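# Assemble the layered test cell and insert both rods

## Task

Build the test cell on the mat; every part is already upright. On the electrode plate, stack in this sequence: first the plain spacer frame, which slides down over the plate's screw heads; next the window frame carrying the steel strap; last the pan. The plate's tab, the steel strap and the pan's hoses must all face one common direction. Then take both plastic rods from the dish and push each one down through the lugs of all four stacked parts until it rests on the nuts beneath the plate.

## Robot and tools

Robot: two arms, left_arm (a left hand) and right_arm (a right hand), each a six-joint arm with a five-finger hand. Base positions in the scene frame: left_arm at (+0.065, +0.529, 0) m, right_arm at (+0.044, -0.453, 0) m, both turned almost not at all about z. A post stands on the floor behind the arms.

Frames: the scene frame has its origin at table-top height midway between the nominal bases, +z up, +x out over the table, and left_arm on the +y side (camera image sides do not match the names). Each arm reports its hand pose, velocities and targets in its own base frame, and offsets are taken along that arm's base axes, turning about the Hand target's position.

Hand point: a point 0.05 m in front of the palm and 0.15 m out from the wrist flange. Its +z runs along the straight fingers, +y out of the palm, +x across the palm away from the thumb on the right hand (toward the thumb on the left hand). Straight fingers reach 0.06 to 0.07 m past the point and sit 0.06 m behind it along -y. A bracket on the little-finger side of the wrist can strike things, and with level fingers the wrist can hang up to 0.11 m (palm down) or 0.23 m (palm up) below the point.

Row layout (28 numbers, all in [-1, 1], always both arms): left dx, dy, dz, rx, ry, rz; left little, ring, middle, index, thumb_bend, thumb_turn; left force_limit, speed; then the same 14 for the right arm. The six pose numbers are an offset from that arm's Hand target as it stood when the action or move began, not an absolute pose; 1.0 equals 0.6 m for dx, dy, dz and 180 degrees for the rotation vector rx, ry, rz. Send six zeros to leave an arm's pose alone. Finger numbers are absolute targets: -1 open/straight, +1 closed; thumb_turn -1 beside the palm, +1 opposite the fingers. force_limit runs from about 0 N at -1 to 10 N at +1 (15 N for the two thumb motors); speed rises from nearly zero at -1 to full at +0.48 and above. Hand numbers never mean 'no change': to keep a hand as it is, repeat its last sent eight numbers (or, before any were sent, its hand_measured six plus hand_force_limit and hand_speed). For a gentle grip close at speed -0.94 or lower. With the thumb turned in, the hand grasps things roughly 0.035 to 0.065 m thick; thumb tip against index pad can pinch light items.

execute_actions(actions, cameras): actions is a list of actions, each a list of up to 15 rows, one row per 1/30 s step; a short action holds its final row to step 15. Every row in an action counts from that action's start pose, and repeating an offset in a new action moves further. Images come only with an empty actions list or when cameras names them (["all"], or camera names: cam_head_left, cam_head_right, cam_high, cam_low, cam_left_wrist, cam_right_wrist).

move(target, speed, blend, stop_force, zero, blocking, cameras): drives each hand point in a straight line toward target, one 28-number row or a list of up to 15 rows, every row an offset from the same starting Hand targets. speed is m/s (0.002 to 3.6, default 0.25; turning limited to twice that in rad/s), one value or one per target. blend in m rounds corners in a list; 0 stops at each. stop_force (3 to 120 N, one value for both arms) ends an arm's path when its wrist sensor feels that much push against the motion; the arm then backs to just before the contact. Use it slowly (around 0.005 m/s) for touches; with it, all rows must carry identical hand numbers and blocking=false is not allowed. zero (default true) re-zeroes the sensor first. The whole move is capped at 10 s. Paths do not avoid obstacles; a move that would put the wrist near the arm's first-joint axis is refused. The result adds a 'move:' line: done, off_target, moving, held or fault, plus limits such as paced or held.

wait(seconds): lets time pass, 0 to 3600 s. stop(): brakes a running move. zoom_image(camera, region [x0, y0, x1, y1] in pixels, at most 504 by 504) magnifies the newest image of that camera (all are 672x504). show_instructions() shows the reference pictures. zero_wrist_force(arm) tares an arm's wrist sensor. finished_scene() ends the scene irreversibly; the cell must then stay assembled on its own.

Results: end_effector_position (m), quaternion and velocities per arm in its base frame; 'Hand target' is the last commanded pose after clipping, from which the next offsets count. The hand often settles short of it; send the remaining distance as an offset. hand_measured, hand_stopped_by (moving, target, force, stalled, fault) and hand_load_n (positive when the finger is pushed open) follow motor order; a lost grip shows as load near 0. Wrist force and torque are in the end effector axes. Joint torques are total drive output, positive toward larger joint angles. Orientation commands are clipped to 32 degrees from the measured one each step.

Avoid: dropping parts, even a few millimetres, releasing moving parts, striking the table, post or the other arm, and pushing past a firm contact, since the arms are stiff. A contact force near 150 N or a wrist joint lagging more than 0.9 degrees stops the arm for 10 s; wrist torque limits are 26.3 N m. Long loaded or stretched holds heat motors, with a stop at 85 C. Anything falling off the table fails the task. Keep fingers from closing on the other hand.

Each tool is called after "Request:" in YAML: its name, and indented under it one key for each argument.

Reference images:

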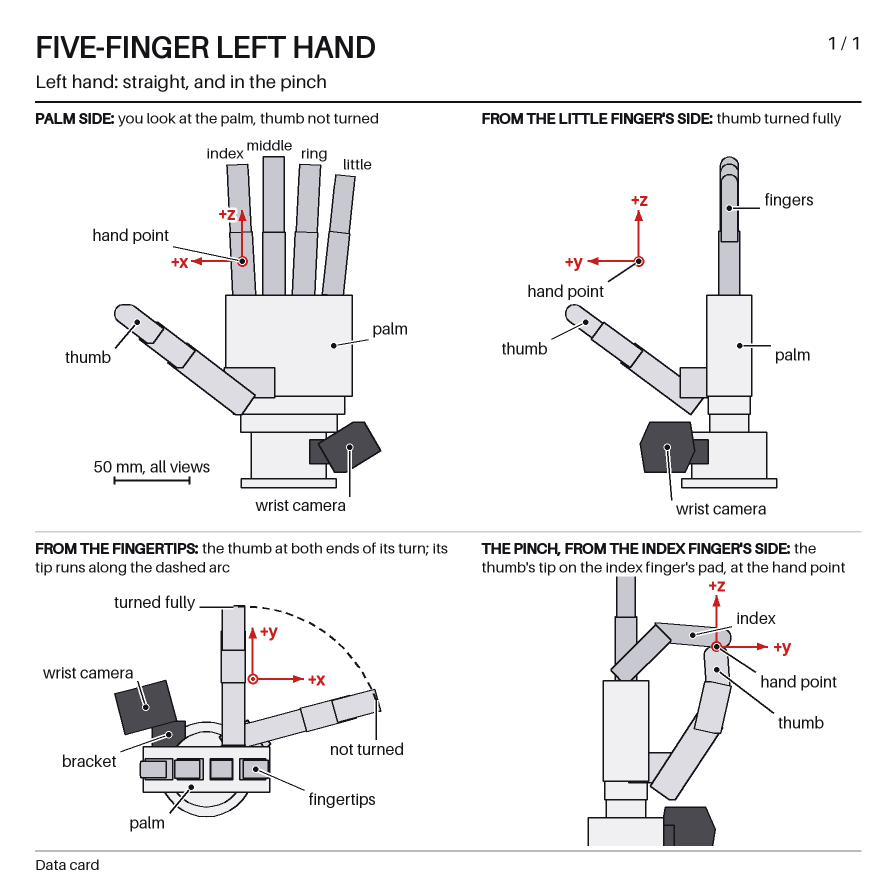

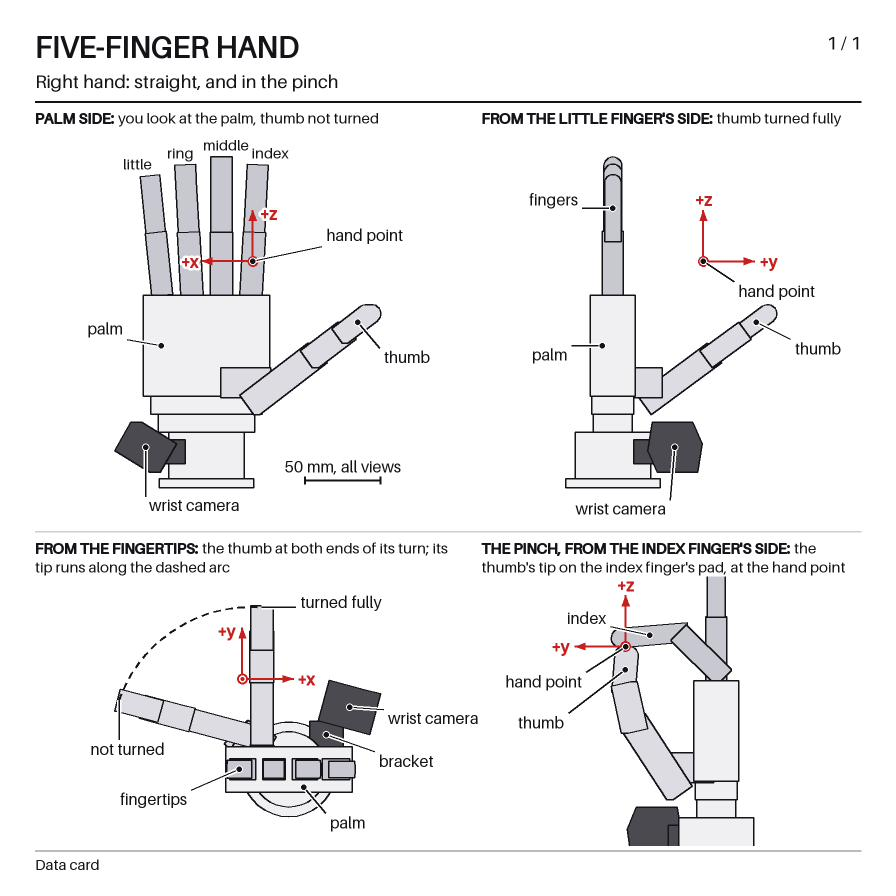

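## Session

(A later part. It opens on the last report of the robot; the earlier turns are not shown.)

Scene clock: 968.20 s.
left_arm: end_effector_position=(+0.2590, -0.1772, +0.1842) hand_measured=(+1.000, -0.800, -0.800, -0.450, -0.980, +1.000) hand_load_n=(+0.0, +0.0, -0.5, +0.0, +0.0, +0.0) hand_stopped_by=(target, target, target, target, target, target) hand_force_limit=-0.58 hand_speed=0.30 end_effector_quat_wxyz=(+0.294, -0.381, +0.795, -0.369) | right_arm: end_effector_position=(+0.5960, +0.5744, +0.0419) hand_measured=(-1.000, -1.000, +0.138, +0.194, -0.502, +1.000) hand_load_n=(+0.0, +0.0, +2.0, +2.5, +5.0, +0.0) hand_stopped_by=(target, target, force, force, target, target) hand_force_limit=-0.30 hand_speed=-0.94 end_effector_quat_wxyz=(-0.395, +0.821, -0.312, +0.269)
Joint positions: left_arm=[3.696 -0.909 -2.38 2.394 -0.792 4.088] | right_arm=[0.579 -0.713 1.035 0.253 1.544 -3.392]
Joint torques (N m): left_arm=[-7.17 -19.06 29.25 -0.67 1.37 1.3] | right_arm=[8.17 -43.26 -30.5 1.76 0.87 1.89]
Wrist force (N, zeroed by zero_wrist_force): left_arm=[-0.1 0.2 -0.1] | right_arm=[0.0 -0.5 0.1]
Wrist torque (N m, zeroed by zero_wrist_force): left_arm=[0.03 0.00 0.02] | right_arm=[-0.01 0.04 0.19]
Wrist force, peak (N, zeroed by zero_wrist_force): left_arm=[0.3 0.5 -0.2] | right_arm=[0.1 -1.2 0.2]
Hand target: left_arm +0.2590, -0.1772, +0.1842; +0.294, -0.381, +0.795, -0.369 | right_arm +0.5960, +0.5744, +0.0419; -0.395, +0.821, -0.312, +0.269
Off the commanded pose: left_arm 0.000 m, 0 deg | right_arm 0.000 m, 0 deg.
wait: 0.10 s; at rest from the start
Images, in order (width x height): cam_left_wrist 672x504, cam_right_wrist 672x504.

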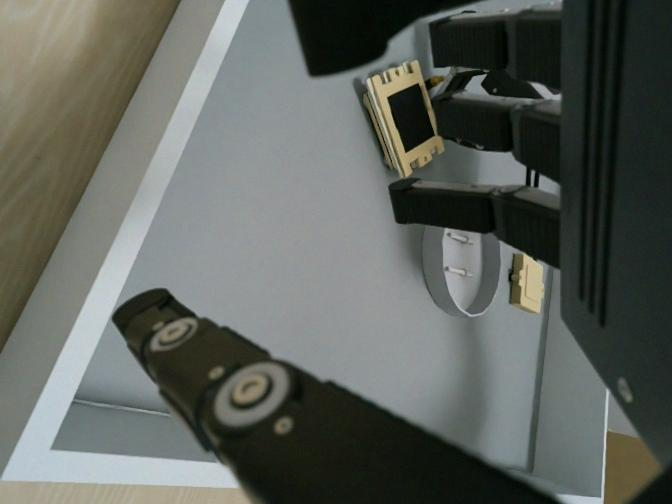

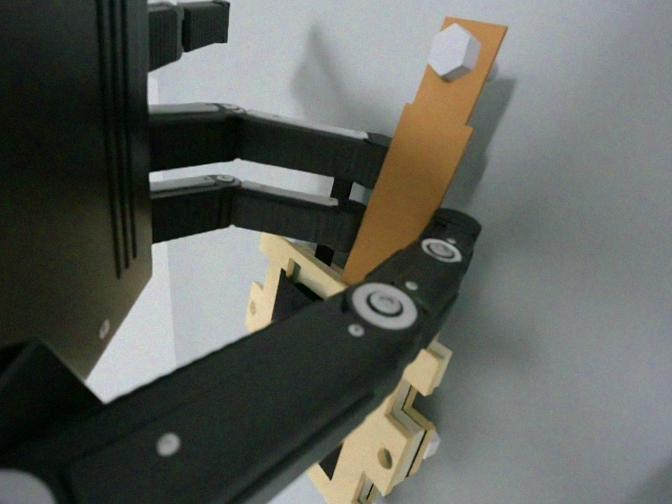

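Request:
move:
  target: [0,0,0,0,0,0,1,-0.8,-0.8,-0.45,-0.98,1,-0.58,0.3,0,0,-0.01,0,0,0,-1,-1,0.3,0.3,-0.5,1,-0.3,-0.94]
  speed: 0.004
  stop_force: 3
  cameras: ["cam_right_wrist","cam_left_wrist"]

Request:
zoom_image:
  camera: "cam_right_wrist"
  region: [340, 330, 460, 504]

Request:
zoom_image:
  camera: "cam_left_wrist"
  region: [350, 50, 460, 190]

Scene clock: 972.60 s.
left_arm: end_effector_position=(+0.2590, -0.1772, +0.1842) hand_measured=(+1.000, -0.800, -0.800, -0.450, -0.980, +1.000) hand_load_n=(+0.0, +0.0, +0.0, +0.0, +0.0, +0.5) hand_stopped_by=(target, target, target, target, target, target) hand_force_limit=-0.58 hand_speed=0.30 end_effector_quat_wxyz=(+0.294, -0.381, +0.795, -0.369) | right_arm: end_effector_position=(+0.5960, +0.5744, +0.0358) hand_measured=(-1.000, -1.000, +0.138, +0.194, -0.502, +1.000) hand_load_n=(+0.0, +0.0, +2.0, +2.0, +5.5, +0.0) hand_stopped_by=(target, target, force, force, target, target) hand_force_limit=-0.30 hand_speed=-0.94 end_effector_quat_wxyz=(-0.395, +0.821, -0.312, +0.269)
Joint positions: left_arm=[3.696 -0.909 -2.38 2.394 -0.792 4.088] | right_arm=[0.579 -0.708 1.041 0.241 1.544 -3.392]
Joint torques (N m): left_arm=[-6.39 -18.4 29.98 -0.84 1.49 1.31] | right_arm=[8.42 -50.25 -16.57 1.3 0.79 1.92]
Wrist force (N, zeroed by zero_wrist_force): left_arm=[0.0 0.3 0.0] | right_arm=[0.5 -0.7 0.1]
Wrist torque (N m, zeroed by zero_wrist_force): left_arm=[0.03 -0.01 0.03] | right_arm=[-0.05 -0.02 0.20]
Wrist force, peak (N, zeroed by zero_wrist_force): left_arm=[0.1 0.3 -0.4] | right_arm=[0.5 -1.4 -0.7]
Hand target: left_arm +0.2590, -0.1772, +0.1842; +0.294, -0.381, +0.795, -0.369 | right_arm +0.5960, +0.5744, +0.0359; -0.395, +0.821, -0.312, +0.269
Off the commanded pose: left_arm 0.000 m, 0 deg | right_arm 0.000 m, 0 deg.
move: done
Images, in order (width x height): cam_left_wrist 672x504, cam_right_wrist 672x504.

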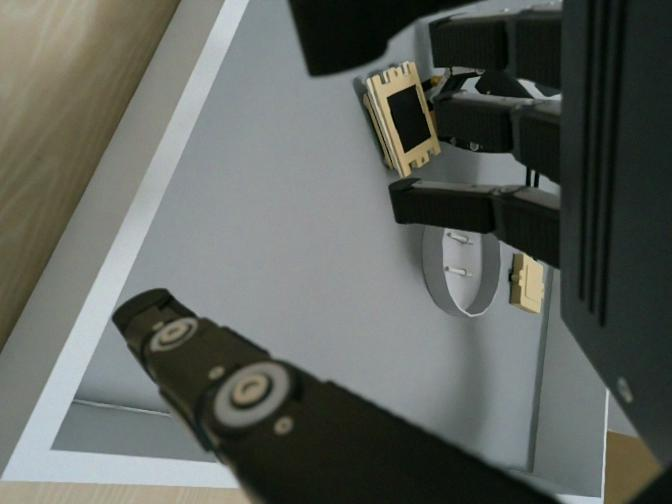

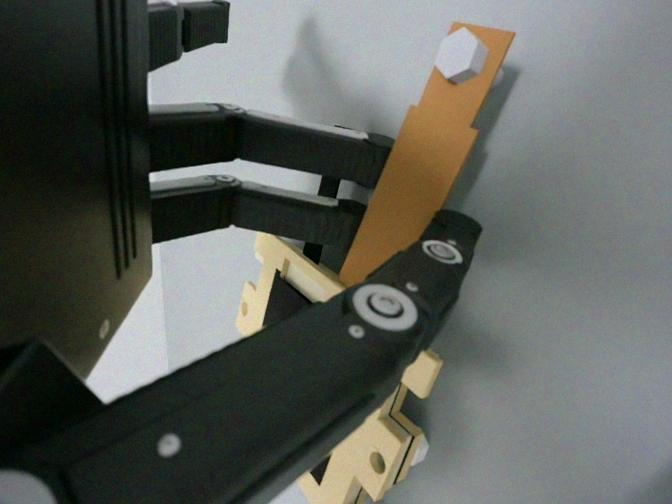

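Scaled by 2.897.

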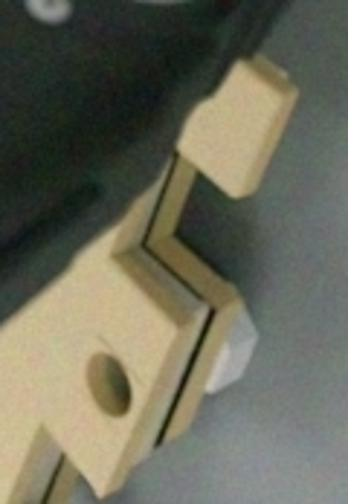

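Scaled by 3.600.

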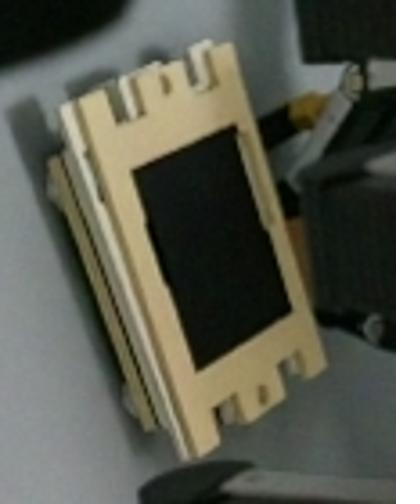

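Request:
zoom_image:
  camera: "cam_right_wrist"
  region: [360, 400, 440, 504]

Request:
zoom_image:
  camera: "cam_right_wrist"
  region: [220, 220, 340, 350]

Request:
zoom_image:
  camera: "cam_left_wrist"
  region: [360, 60, 420, 130]

Request:
zoom_image:
  camera: "cam_left_wrist"
  region: [380, 120, 450, 190]

Scaled by 4.846.

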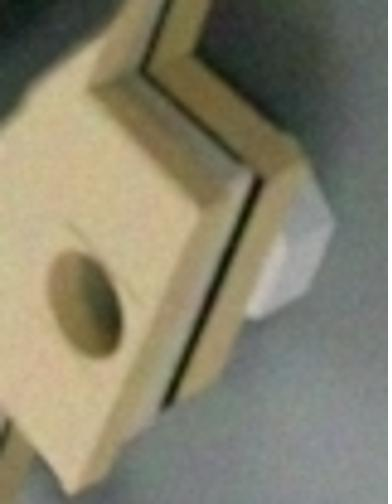

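Scaled by 3.877.

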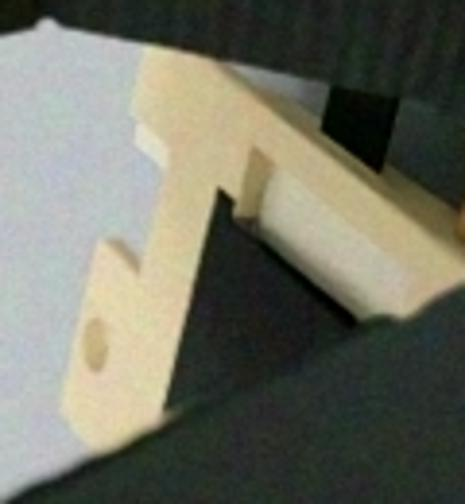

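Scaled by 7.200.

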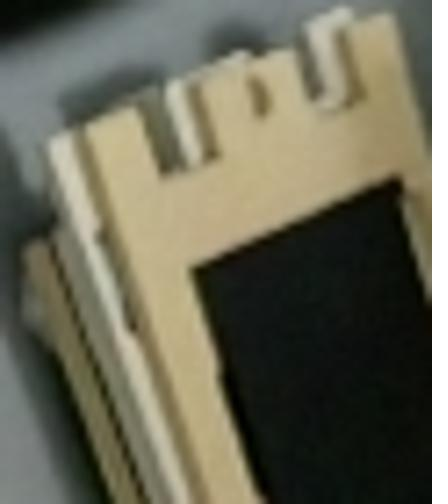

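Scaled by 7.200.

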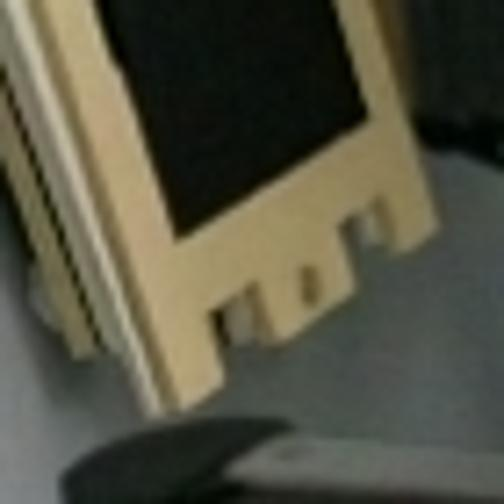

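Request:
move:
  target: [0,0,0,0,0,0,1,-0.8,-0.8,-0.45,-0.98,1,-0.58,0.3,-0.00035,0.00233,0.001,0,0,0,-1,-1,0.3,0.3,-0.5,1,-0.3,-0.94]
  speed: 0.004
  cameras: ["cam_right_wrist","cam_left_wrist"]

Request:
zoom_image:
  camera: "cam_right_wrist"
  region: [360, 400, 440, 504]

Request:
zoom_image:
  camera: "cam_right_wrist"
  region: [220, 220, 340, 350]

Request:
zoom_image:
  camera: "cam_left_wrist"
  region: [360, 60, 420, 130]

Request:
zoom_image:
  camera: "cam_left_wrist"
  region: [380, 120, 450, 190]

Scene clock: 978.17 s.
left_arm: end_effector_position=(+0.2590, -0.1772, +0.1842) hand_measured=(+1.000, -0.800, -0.800, -0.450, -0.980, +1.000) hand_load_n=(+0.0, +0.0, +0.0, +0.0, +0.0, +0.0) hand_stopped_by=(target, target, target, target, target, target) hand_force_limit=-0.58 hand_speed=0.30 end_effector_quat_wxyz=(+0.294, -0.381, +0.795, -0.369) | right_arm: end_effector_position=(+0.5958, +0.5759, +0.0365) hand_measured=(-1.000, -1.000, +0.138, +0.194, -0.502, +1.000) hand_load_n=(+0.0, +0.0, +2.0, +2.0, +5.0, +0.0) hand_stopped_by=(target, target, force, force, target, target) hand_force_limit=-0.30 hand_speed=-0.94 end_effector_quat_wxyz=(-0.395, +0.821, -0.312, +0.269)
Joint positions: left_arm=[3.696 -0.909 -2.38 2.394 -0.792 4.088] | right_arm=[0.581 -0.706 1.036 0.244 1.546 -3.391]
Joint torques (N m): left_arm=[-7.13 -19.14 28.42 -0.56 1.56 1.62] | right_arm=[4.64 -46.17 -24.32 1.08 0.9 1.77]
Wrist force (N, zeroed by zero_wrist_force): left_arm=[-0.1 0.2 -0.2] | right_arm=[0.3 -0.6 -0.2]
Wrist torque (N m, zeroed by zero_wrist_force): left_arm=[0.04 -0.01 0.03] | right_arm=[-0.01 0.01 0.09]
Wrist force, peak (N, zeroed by zero_wrist_force): left_arm=[-0.2 0.5 -0.3] | right_arm=[0.3 -1.5 -0.2]
Hand target: left_arm +0.2590, -0.1772, +0.1842; +0.294, -0.381, +0.795, -0.369 | right_arm +0.5958, +0.5758, +0.0365; -0.395, +0.821, -0.312, +0.269
Off the commanded pose: left_arm 0.000 m, 0 deg | right_arm 0.000 m, 0 deg.
move: done
Images, in order (width x height): cam_left_wrist 672x504, cam_right_wrist 672x504.

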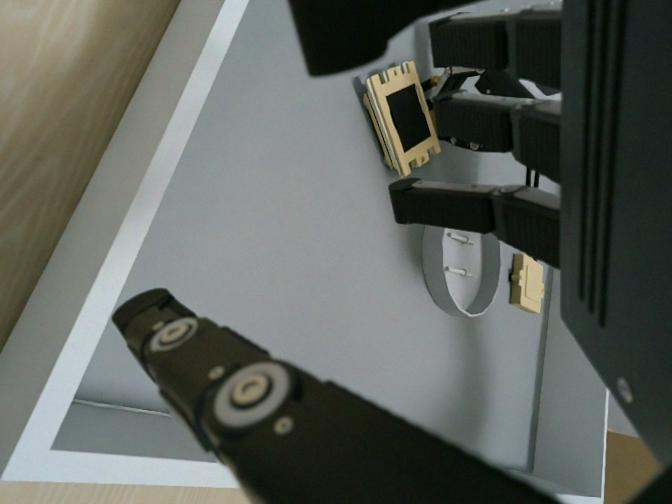

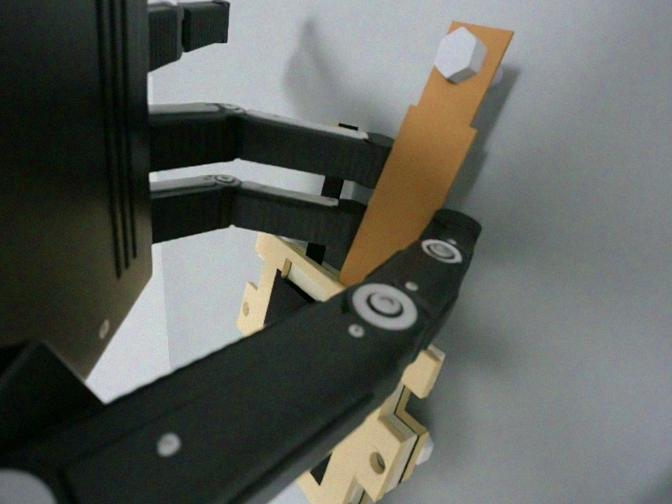

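Scaled by 4.846.

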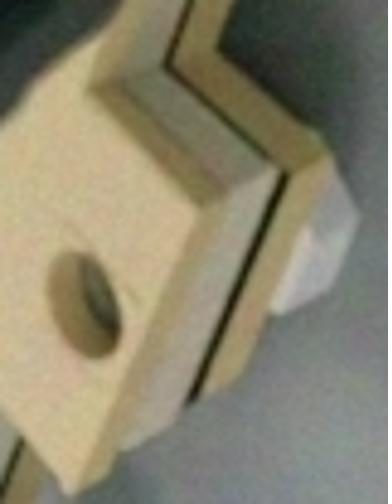

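Scaled by 3.877.

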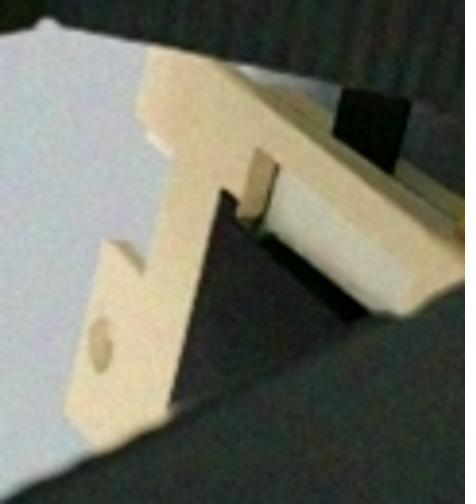

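Scaled by 7.200.

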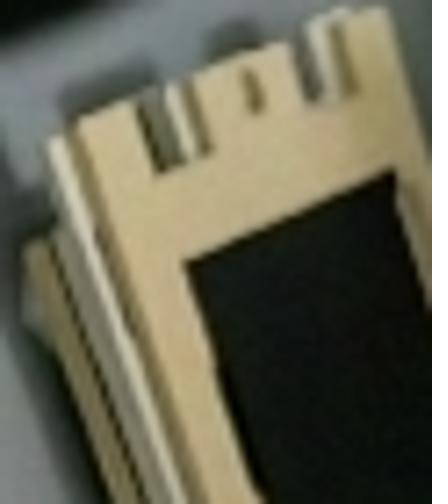

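Scaled by 7.200.

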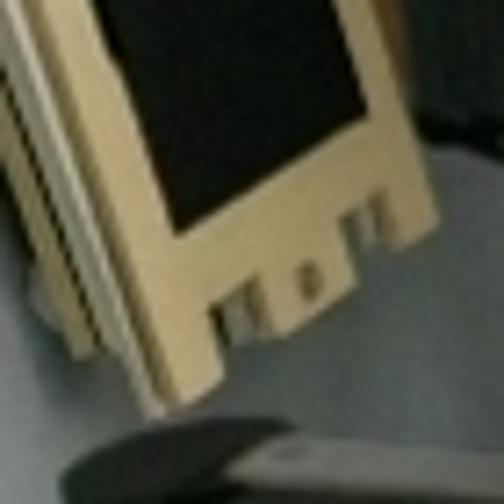

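Request:
move:
  target: [0,0,0,0,0,0,1,-0.8,-0.8,-0.45,-0.98,1,-0.58,0.3,-0.00036,-0.00077,-0.001,0,0,0,-1,-1,0.3,0.3,-0.5,1,-0.3,-0.94]
  speed: 0.004
  cameras: ["cam_right_wrist","cam_left_wrist"]

Request:
zoom_image:
  camera: "cam_right_wrist"
  region: [360, 400, 440, 504]

Request:
zoom_image:
  camera: "cam_right_wrist"
  region: [220, 220, 340, 350]

Request:
zoom_image:
  camera: "cam_left_wrist"
  region: [360, 60, 420, 130]

Scene clock: 980.80 s.
left_arm: end_effector_position=(+0.2590, -0.1772, +0.1842) hand_measured=(+1.000, -0.800, -0.800, -0.450, -0.980, +1.000) hand_load_n=(+0.0, +0.0, +0.0, +0.0, +0.0, +0.0) hand_stopped_by=(target, target, target, target, target, target) hand_force_limit=-0.58 hand_speed=0.30 end_effector_quat_wxyz=(+0.294, -0.381, +0.795, -0.369) | right_arm: end_effector_position=(+0.5955, +0.5753, +0.0358) hand_measured=(-1.000, -1.000, +0.138, +0.194, -0.502, +1.000) hand_load_n=(+0.0, +0.0, +2.0, +2.0, +5.0, +0.0) hand_stopped_by=(target, target, force, force, target, target) hand_force_limit=-0.30 hand_speed=-0.94 end_effector_quat_wxyz=(-0.395, +0.821, -0.312, +0.269)
Joint positions: left_arm=[3.696 -0.909 -2.38 2.394 -0.792 4.088] | right_arm=[0.58 -0.707 1.04 0.242 1.546 -3.391]
Joint torques (N m): left_arm=[-6.99 -18.59 29.41 -0.74 1.48 1.6] | right_arm=[-6.22 -65.47 -24.39 0.54 -1.15 -2.22]
Wrist force (N, zeroed by zero_wrist_force): left_arm=[0.0 0.4 0.0] | right_arm=[-0.2 -0.7 0.0]
Wrist torque (N m, zeroed by zero_wrist_force): left_arm=[0.04 -0.01 0.02] | right_arm=[-0.02 0.05 0.10]
Wrist force, peak (N, zeroed by zero_wrist_force): left_arm=[0.2 0.5 0.0] | right_arm=[0.0 -1.7 -0.2]
Hand target: left_arm +0.2590, -0.1772, +0.1842; +0.294, -0.381, +0.795, -0.369 | right_arm +0.5956, +0.5754, +0.0359; -0.395, +0.821, -0.312, +0.269
Off the commanded pose: left_arm 0.000 m, 0 deg | right_arm 0.000 m, 0 deg.
move: done
Images, in order (width x height): cam_left_wrist 672x504, cam_right_wrist 672x504.

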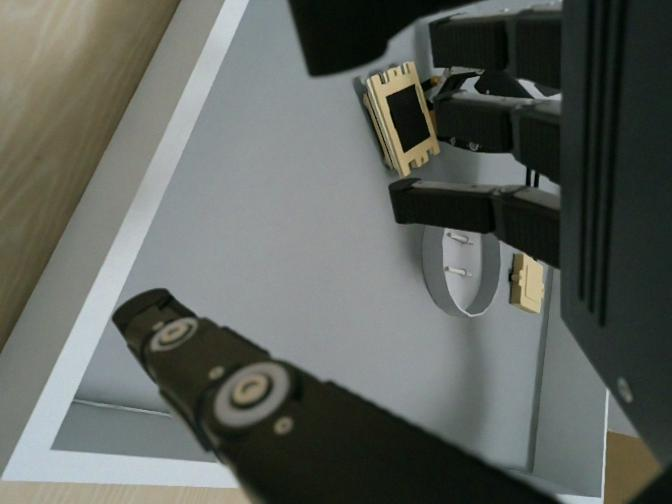

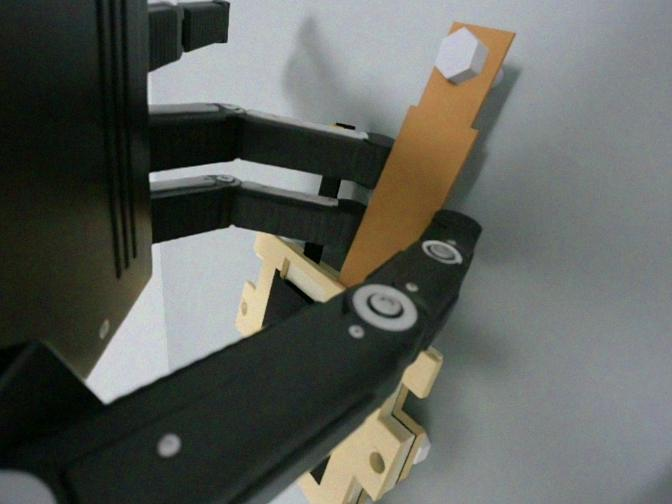

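Scaled by 4.846.

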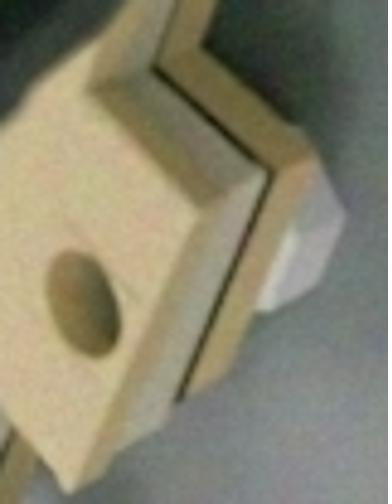

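Scaled by 3.877.

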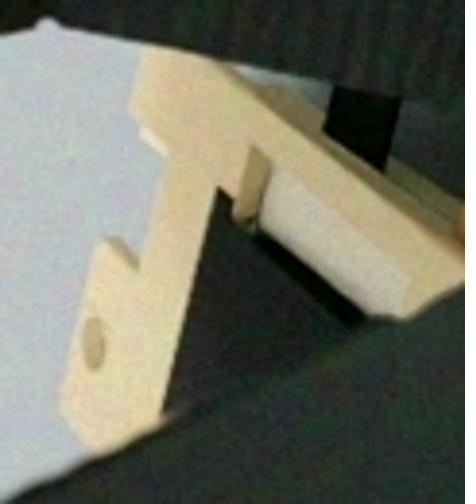

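Scaled by 7.200.

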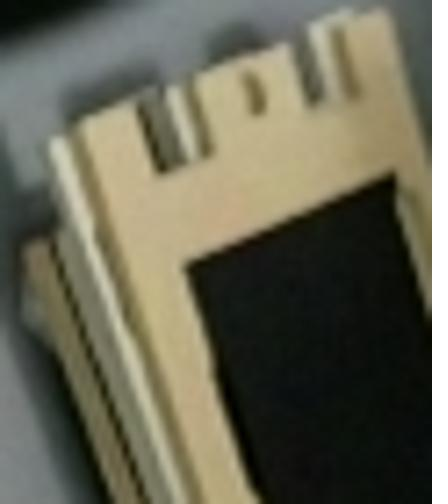

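Request:
move:
  target: [0,0,0,0,0,0,1,-0.8,-0.8,-0.45,-0.98,1,-0.58,0.3,0,0,0,0,0,0,-1,-1,0.0,0.0,-0.5,1,-0.3,-0.94]
  cameras: ["cam_right_wrist","cam_left_wrist"]

Request:
zoom_image:
  camera: "cam_right_wrist"
  region: [360, 400, 440, 504]

Request:
zoom_image:
  camera: "cam_left_wrist"
  region: [350, 50, 460, 190]

Scene clock: 984.97 s.
left_arm: end_effector_position=(+0.2590, -0.1772, +0.1842) hand_measured=(+1.000, -0.800, -0.800, -0.450, -0.980, +1.000) hand_load_n=(+0.0, +0.0, +0.0, +0.5, +0.0, +0.0) hand_stopped_by=(target, target, target, target, target, target) hand_force_limit=-0.58 hand_speed=0.30 end_effector_quat_wxyz=(+0.294, -0.381, +0.795, -0.369) | right_arm: end_effector_position=(+0.5956, +0.5754, +0.0359) hand_measured=(-1.000, -1.000, +0.000, +0.000, -0.500, +1.000) hand_load_n=(+0.0, +0.0, +0.0, +0.0, +0.0, +0.0) hand_stopped_by=(target, target, target, target, target, target) hand_force_limit=-0.30 hand_speed=-0.94 end_effector_quat_wxyz=(-0.395, +0.821, -0.312, +0.269)
Joint positions: left_arm=[3.696 -0.909 -2.38 2.394 -0.792 4.088] | right_arm=[0.58 -0.707 1.039 0.242 1.546 -3.391]
Joint torques (N m): left_arm=[-7.42 -18.69 28.88 -0.73 1.56 1.58] | right_arm=[5.13 -65.8 -30.17 0.82 0.7 1.82]
Wrist force (N, zeroed by zero_wrist_force): left_arm=[0.1 0.3 0.0] | right_arm=[-0.1 0.0 -0.3]
Wrist torque (N m, zeroed by zero_wrist_force): left_arm=[0.03 -0.01 0.03] | right_arm=[0.02 0.05 0.09]
Wrist force, peak (N, zeroed by zero_wrist_force): left_arm=[0.2 0.5 -0.1] | right_arm=[-0.3 -1.5 0.1]
Hand target: left_arm +0.2590, -0.1772, +0.1842; +0.294, -0.381, +0.795, -0.369 | right_arm +0.5956, +0.5754, +0.0359; -0.395, +0.821, -0.312, +0.269
Off the commanded pose: left_arm 0.000 m, 0 deg | right_arm 0.000 m, 0 deg.
move: done
Images, in order (width x height): cam_left_wrist 672x504, cam_right_wrist 672x504.

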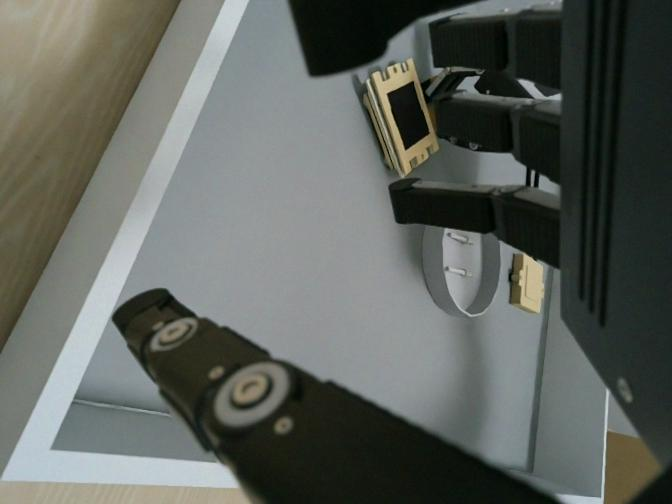

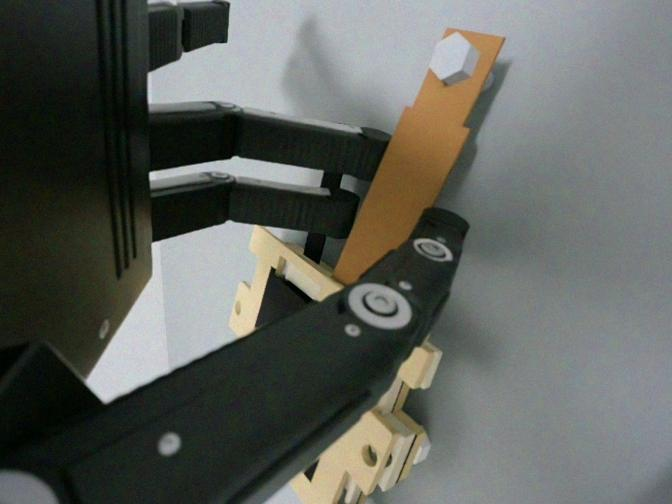

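Scaled by 4.846.

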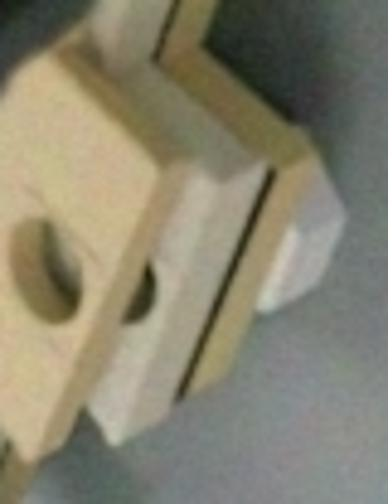

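Scaled by 3.600.

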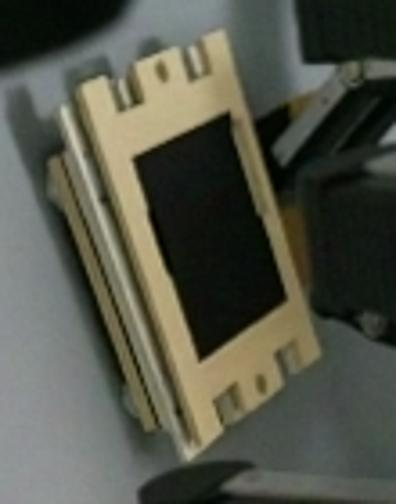

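Request:
move:
  target: [0,0,0,0,0,0,1,-0.8,-0.8,-0.45,-0.98,1,-0.58,0.3,0,0,0,0,0,0,-1,-1,-0.1,-0.1,-0.6,1,-0.3,-0.94]
  cameras: ["cam_right_wrist","cam_left_wrist"]

Request:
zoom_image:
  camera: "cam_right_wrist"
  region: [360, 400, 440, 504]

Request:
zoom_image:
  camera: "cam_left_wrist"
  region: [350, 50, 460, 190]

Scene clock: 989.13 s.
left_arm: end_effector_position=(+0.2590, -0.1772, +0.1842) hand_measured=(+1.000, -0.800, -0.800, -0.450, -0.980, +1.000) hand_load_n=(+0.0, +0.0, +0.0, +0.0, +0.0, +0.0) hand_stopped_by=(target, target, target, target, target, target) hand_force_limit=-0.58 hand_speed=0.30 end_effector_quat_wxyz=(+0.294, -0.381, +0.795, -0.369) | right_arm: end_effector_position=(+0.5956, +0.5754, +0.0359) hand_measured=(-1.000, -1.000, -0.100, -0.100, -0.600, +1.000) hand_load_n=(-0.5, +0.0, +0.0, -0.5, +0.0, +0.0) hand_stopped_by=(target, target, target, target, target, target) hand_force_limit=-0.30 hand_speed=-0.94 end_effector_quat_wxyz=(-0.395, +0.821, -0.312, +0.269)
Joint positions: left_arm=[3.696 -0.909 -2.38 2.394 -0.792 4.088] | right_arm=[0.58 -0.707 1.039 0.242 1.546 -3.391]
Joint torques (N m): left_arm=[-7.36 -19.36 28.56 -0.85 1.56 1.59] | right_arm=[5.93 -63.22 -28.98 -1.74 0.81 1.84]
Wrist force (N, zeroed by zero_wrist_force): left_arm=[-0.1 0.1 -0.2] | right_arm=[0.1 -0.3 -0.1]
Wrist torque (N m, zeroed by zero_wrist_force): left_arm=[0.03 0.00 0.02] | right_arm=[-0.03 0.01 0.09]
Wrist force, peak (N, zeroed by zero_wrist_force): left_arm=[0.1 0.6 -0.1] | right_arm=[-0.4 0.1 -0.8]
Hand target: left_arm +0.2590, -0.1772, +0.1842; +0.294, -0.381, +0.795, -0.369 | right_arm +0.5956, +0.5754, +0.0359; -0.395, +0.821, -0.312, +0.269
Off the commanded pose: left_arm 0.000 m, 0 deg | right_arm 0.000 m, 0 deg.
move: done
Images, in order (width x height): cam_left_wrist 672x504, cam_right_wrist 672x504.

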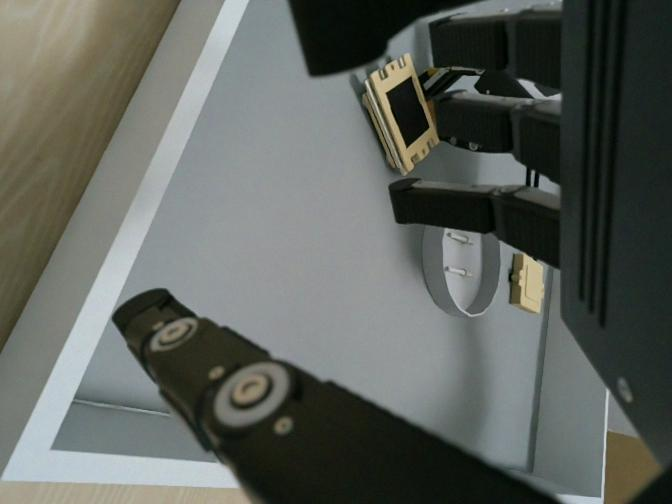

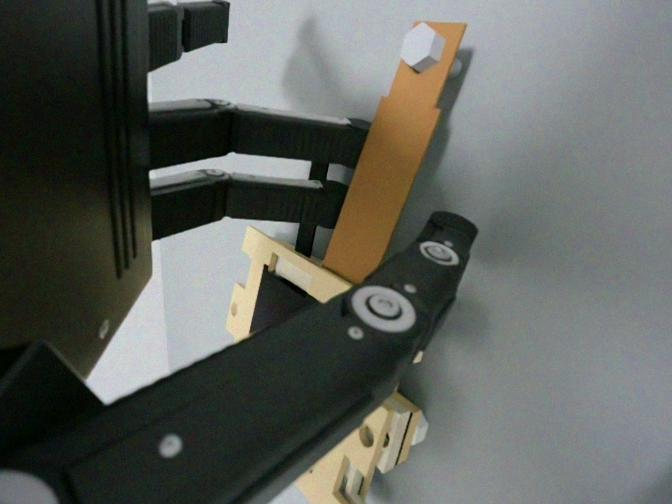

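Scaled by 4.846.

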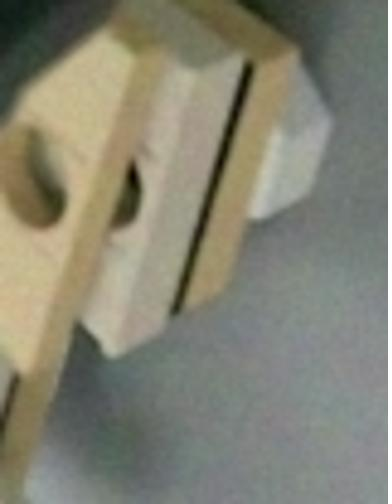

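Scaled by 3.600.

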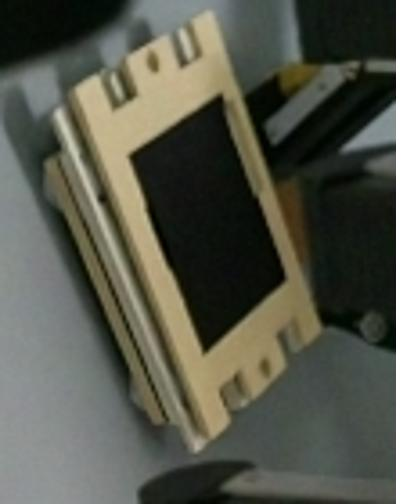

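Request:
wait:
  seconds: 0.1
  cameras: ["cam_high","cam_low","cam_head_left","cam_head_right"]

Request:
zoom_image:
  camera: "cam_head_left"
  region: [250, 200, 500, 400]

Scene clock: 994.63 s.
left_arm: end_effector_position=(+0.2590, -0.1772, +0.1842) hand_measured=(+1.000, -0.800, -0.800, -0.450, -0.980, +1.000) hand_load_n=(+0.0, +0.0, +0.0, +0.0, +0.0, +0.0) hand_stopped_by=(target, target, target, target, target, target) hand_force_limit=-0.58 hand_speed=0.30 end_effector_quat_wxyz=(+0.294, -0.381, +0.795, -0.369) | right_arm: end_effector_position=(+0.5956, +0.5754, +0.0359) hand_measured=(-1.000, -1.000, -0.100, -0.100, -0.600, +1.000) hand_load_n=(+0.0, +0.0, +0.0, -0.5, +0.0, +0.0) hand_stopped_by=(target, target, target, target, target, target) hand_force_limit=-0.30 hand_speed=-0.94 end_effector_quat_wxyz=(-0.395, +0.821, -0.312, +0.269)
Joint positions: left_arm=[3.696 -0.909 -2.38 2.394 -0.792 4.088] | right_arm=[0.58 -0.707 1.039 0.242 1.546 -3.391]
Joint torques (N m): left_arm=[-5.72 -18.22 29.03 -0.64 1.61 1.56] | right_arm=[6.18 -61.11 -28.35 -1.74 0.78 1.73]
Wrist force (N, zeroed by zero_wrist_force): left_arm=[0.1 0.1 0.0] | right_arm=[0.1 -0.1 -0.2]
Wrist torque (N m, zeroed by zero_wrist_force): left_arm=[0.00 -0.01 0.04] | right_arm=[-0.02 0.03 0.10]
Wrist force, peak (N, zeroed by zero_wrist_force): left_arm=[0.2 0.5 -0.2] | right_arm=[-0.6 -0.3 -0.7]
Hand target: left_arm +0.2590, -0.1772, +0.1842; +0.294, -0.381, +0.795, -0.369 | right_arm +0.5956, +0.5754, +0.0359; -0.395, +0.821, -0.312, +0.269
Off the commanded pose: left_arm 0.000 m, 0 deg | right_arm 0.000 m, 0 deg.
wait: 0.10 s; at rest from the start
Images, in order (width x height): cam_head_left 672x504, cam_head_right 672x504, cam_high 672x504, cam_low 672x504.

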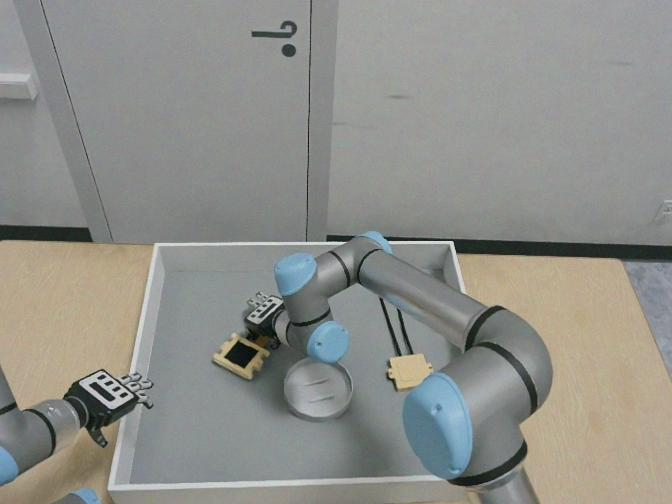

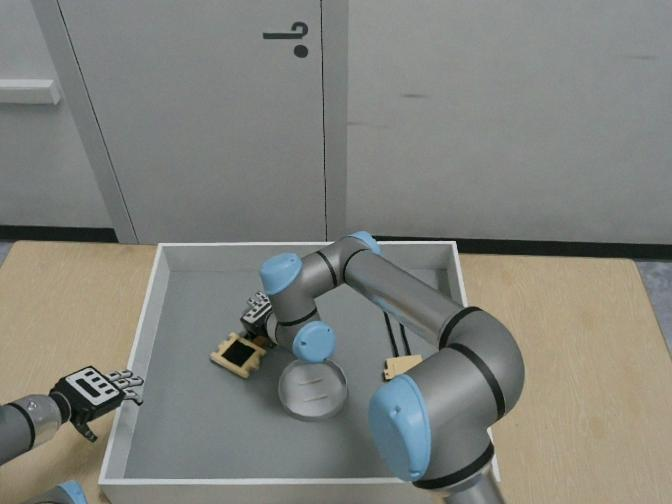

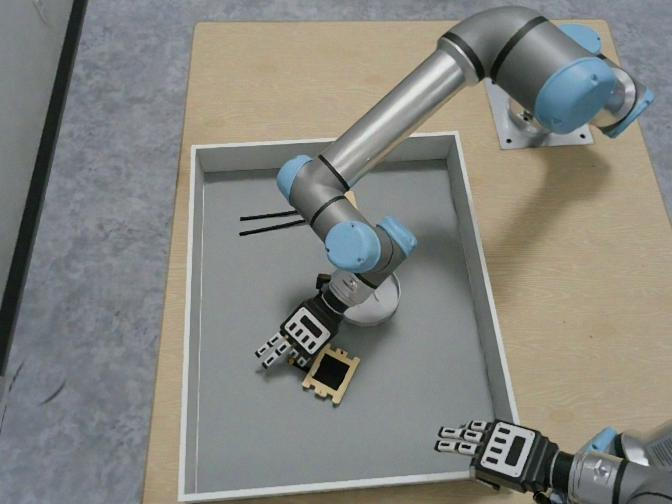

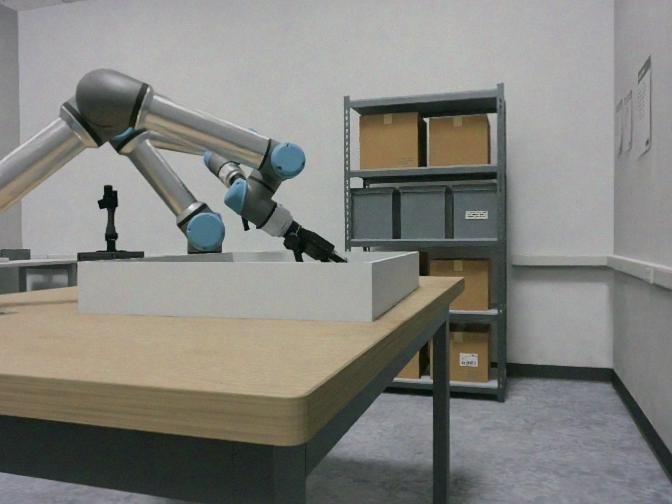

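Scaled by 2.016.

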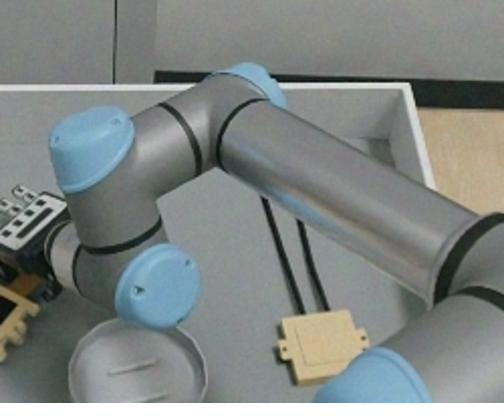

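Request:
wait:
  seconds: 0.1
  cameras: ["cam_right_wrist","cam_left_wrist"]

Request:
zoom_image:
  camera: "cam_right_wrist"
  region: [220, 100, 500, 380]

Request:
zoom_image:
  camera: "cam_left_wrist"
  region: [400, 0, 560, 160]

Scene clock: 996.87 s.
left_arm: end_effector_position=(+0.2590, -0.1772, +0.1842) hand_measured=(+1.000, -0.800, -0.800, -0.450, -0.980, +1.000) hand_load_n=(+0.0, +0.0, +0.0, +0.0, +0.0, +0.0) hand_stopped_by=(target, target, target, target, target, target) hand_force_limit=-0.58 hand_speed=0.30 end_effector_quat_wxyz=(+0.294, -0.381, +0.795, -0.369) | right_arm: end_effector_position=(+0.5956, +0.5754, +0.0359) hand_measured=(-1.000, -1.000, -0.100, -0.100, -0.600, +1.000) hand_load_n=(+0.0, +0.0, +0.0, -0.5, +0.0, +0.0) hand_stopped_by=(target, target, target, target, target, target) hand_force_limit=-0.30 hand_speed=-0.94 end_effector_quat_wxyz=(-0.395, +0.821, -0.312, +0.269)
Joint positions: left_arm=[3.696 -0.909 -2.38 2.394 -0.792 4.088] | right_arm=[0.58 -0.707 1.039 0.242 1.546 -3.391]
Joint torques (N m): left_arm=[-6.58 -18.6 28.01 -0.77 1.56 1.56] | right_arm=[6.05 -59.72 -28.46 -1.75 0.81 1.83]
Wrist force (N, zeroed by zero_wrist_force): left_arm=[0.1 0.4 0.0] | right_arm=[0.0 0.2 -0.3]
Wrist torque (N m, zeroed by zero_wrist_force): left_arm=[0.05 -0.01 0.03] | right_arm=[0.02 0.04 0.09]
Wrist force, peak (N, zeroed by zero_wrist_force): left_arm=[0.2 0.5 0.0] | right_arm=[-0.1 -0.2 -0.9]
Hand target: left_arm +0.2590, -0.1772, +0.1842; +0.294, -0.381, +0.795, -0.369 | right_arm +0.5956, +0.5754, +0.0359; -0.395, +0.821, -0.312, +0.269
Off the commanded pose: left_arm 0.000 m, 0 deg | right_arm 0.000 m, 0 deg.
wait: 0.10 s; at rest from the start
Images, in order (width x height): cam_left_wrist 672x504, cam_right_wrist 672x504.

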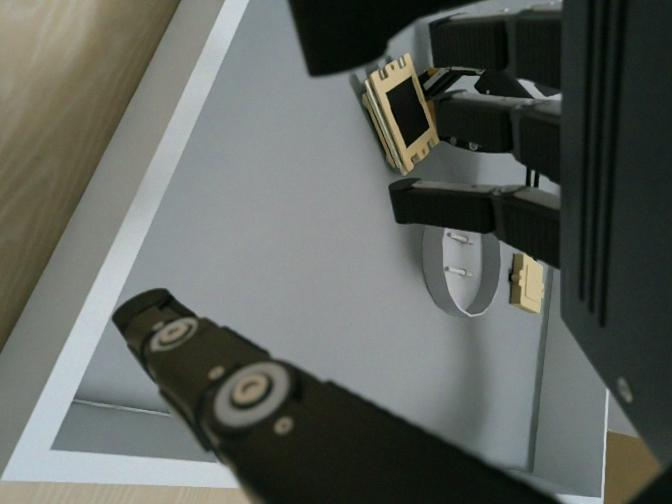

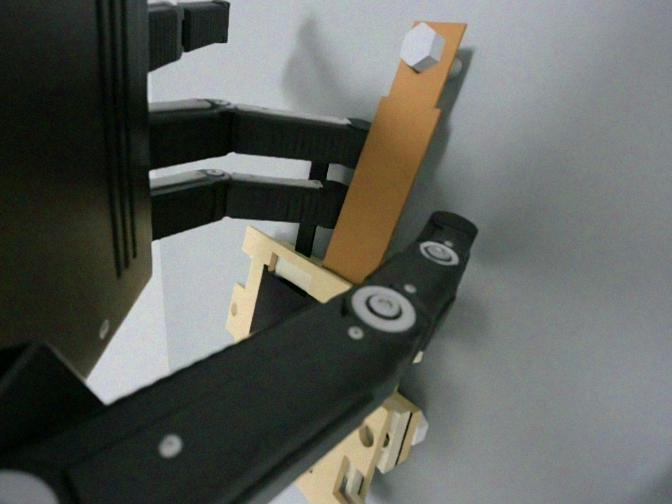

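Scaled by 1.800.

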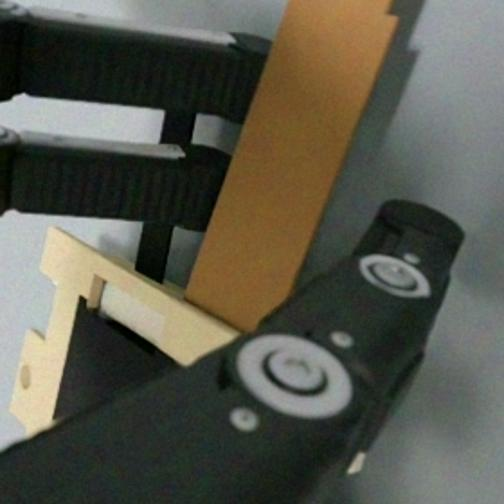

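Scaled by 3.150.

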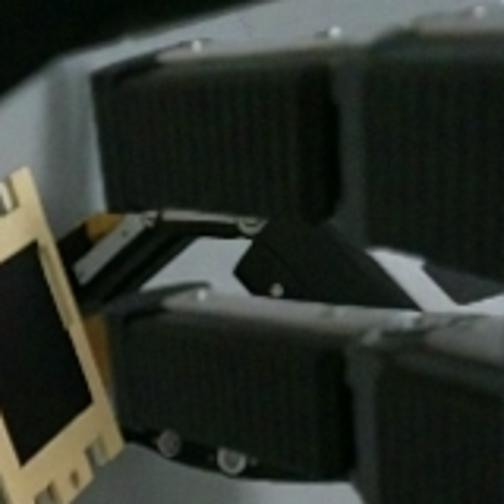

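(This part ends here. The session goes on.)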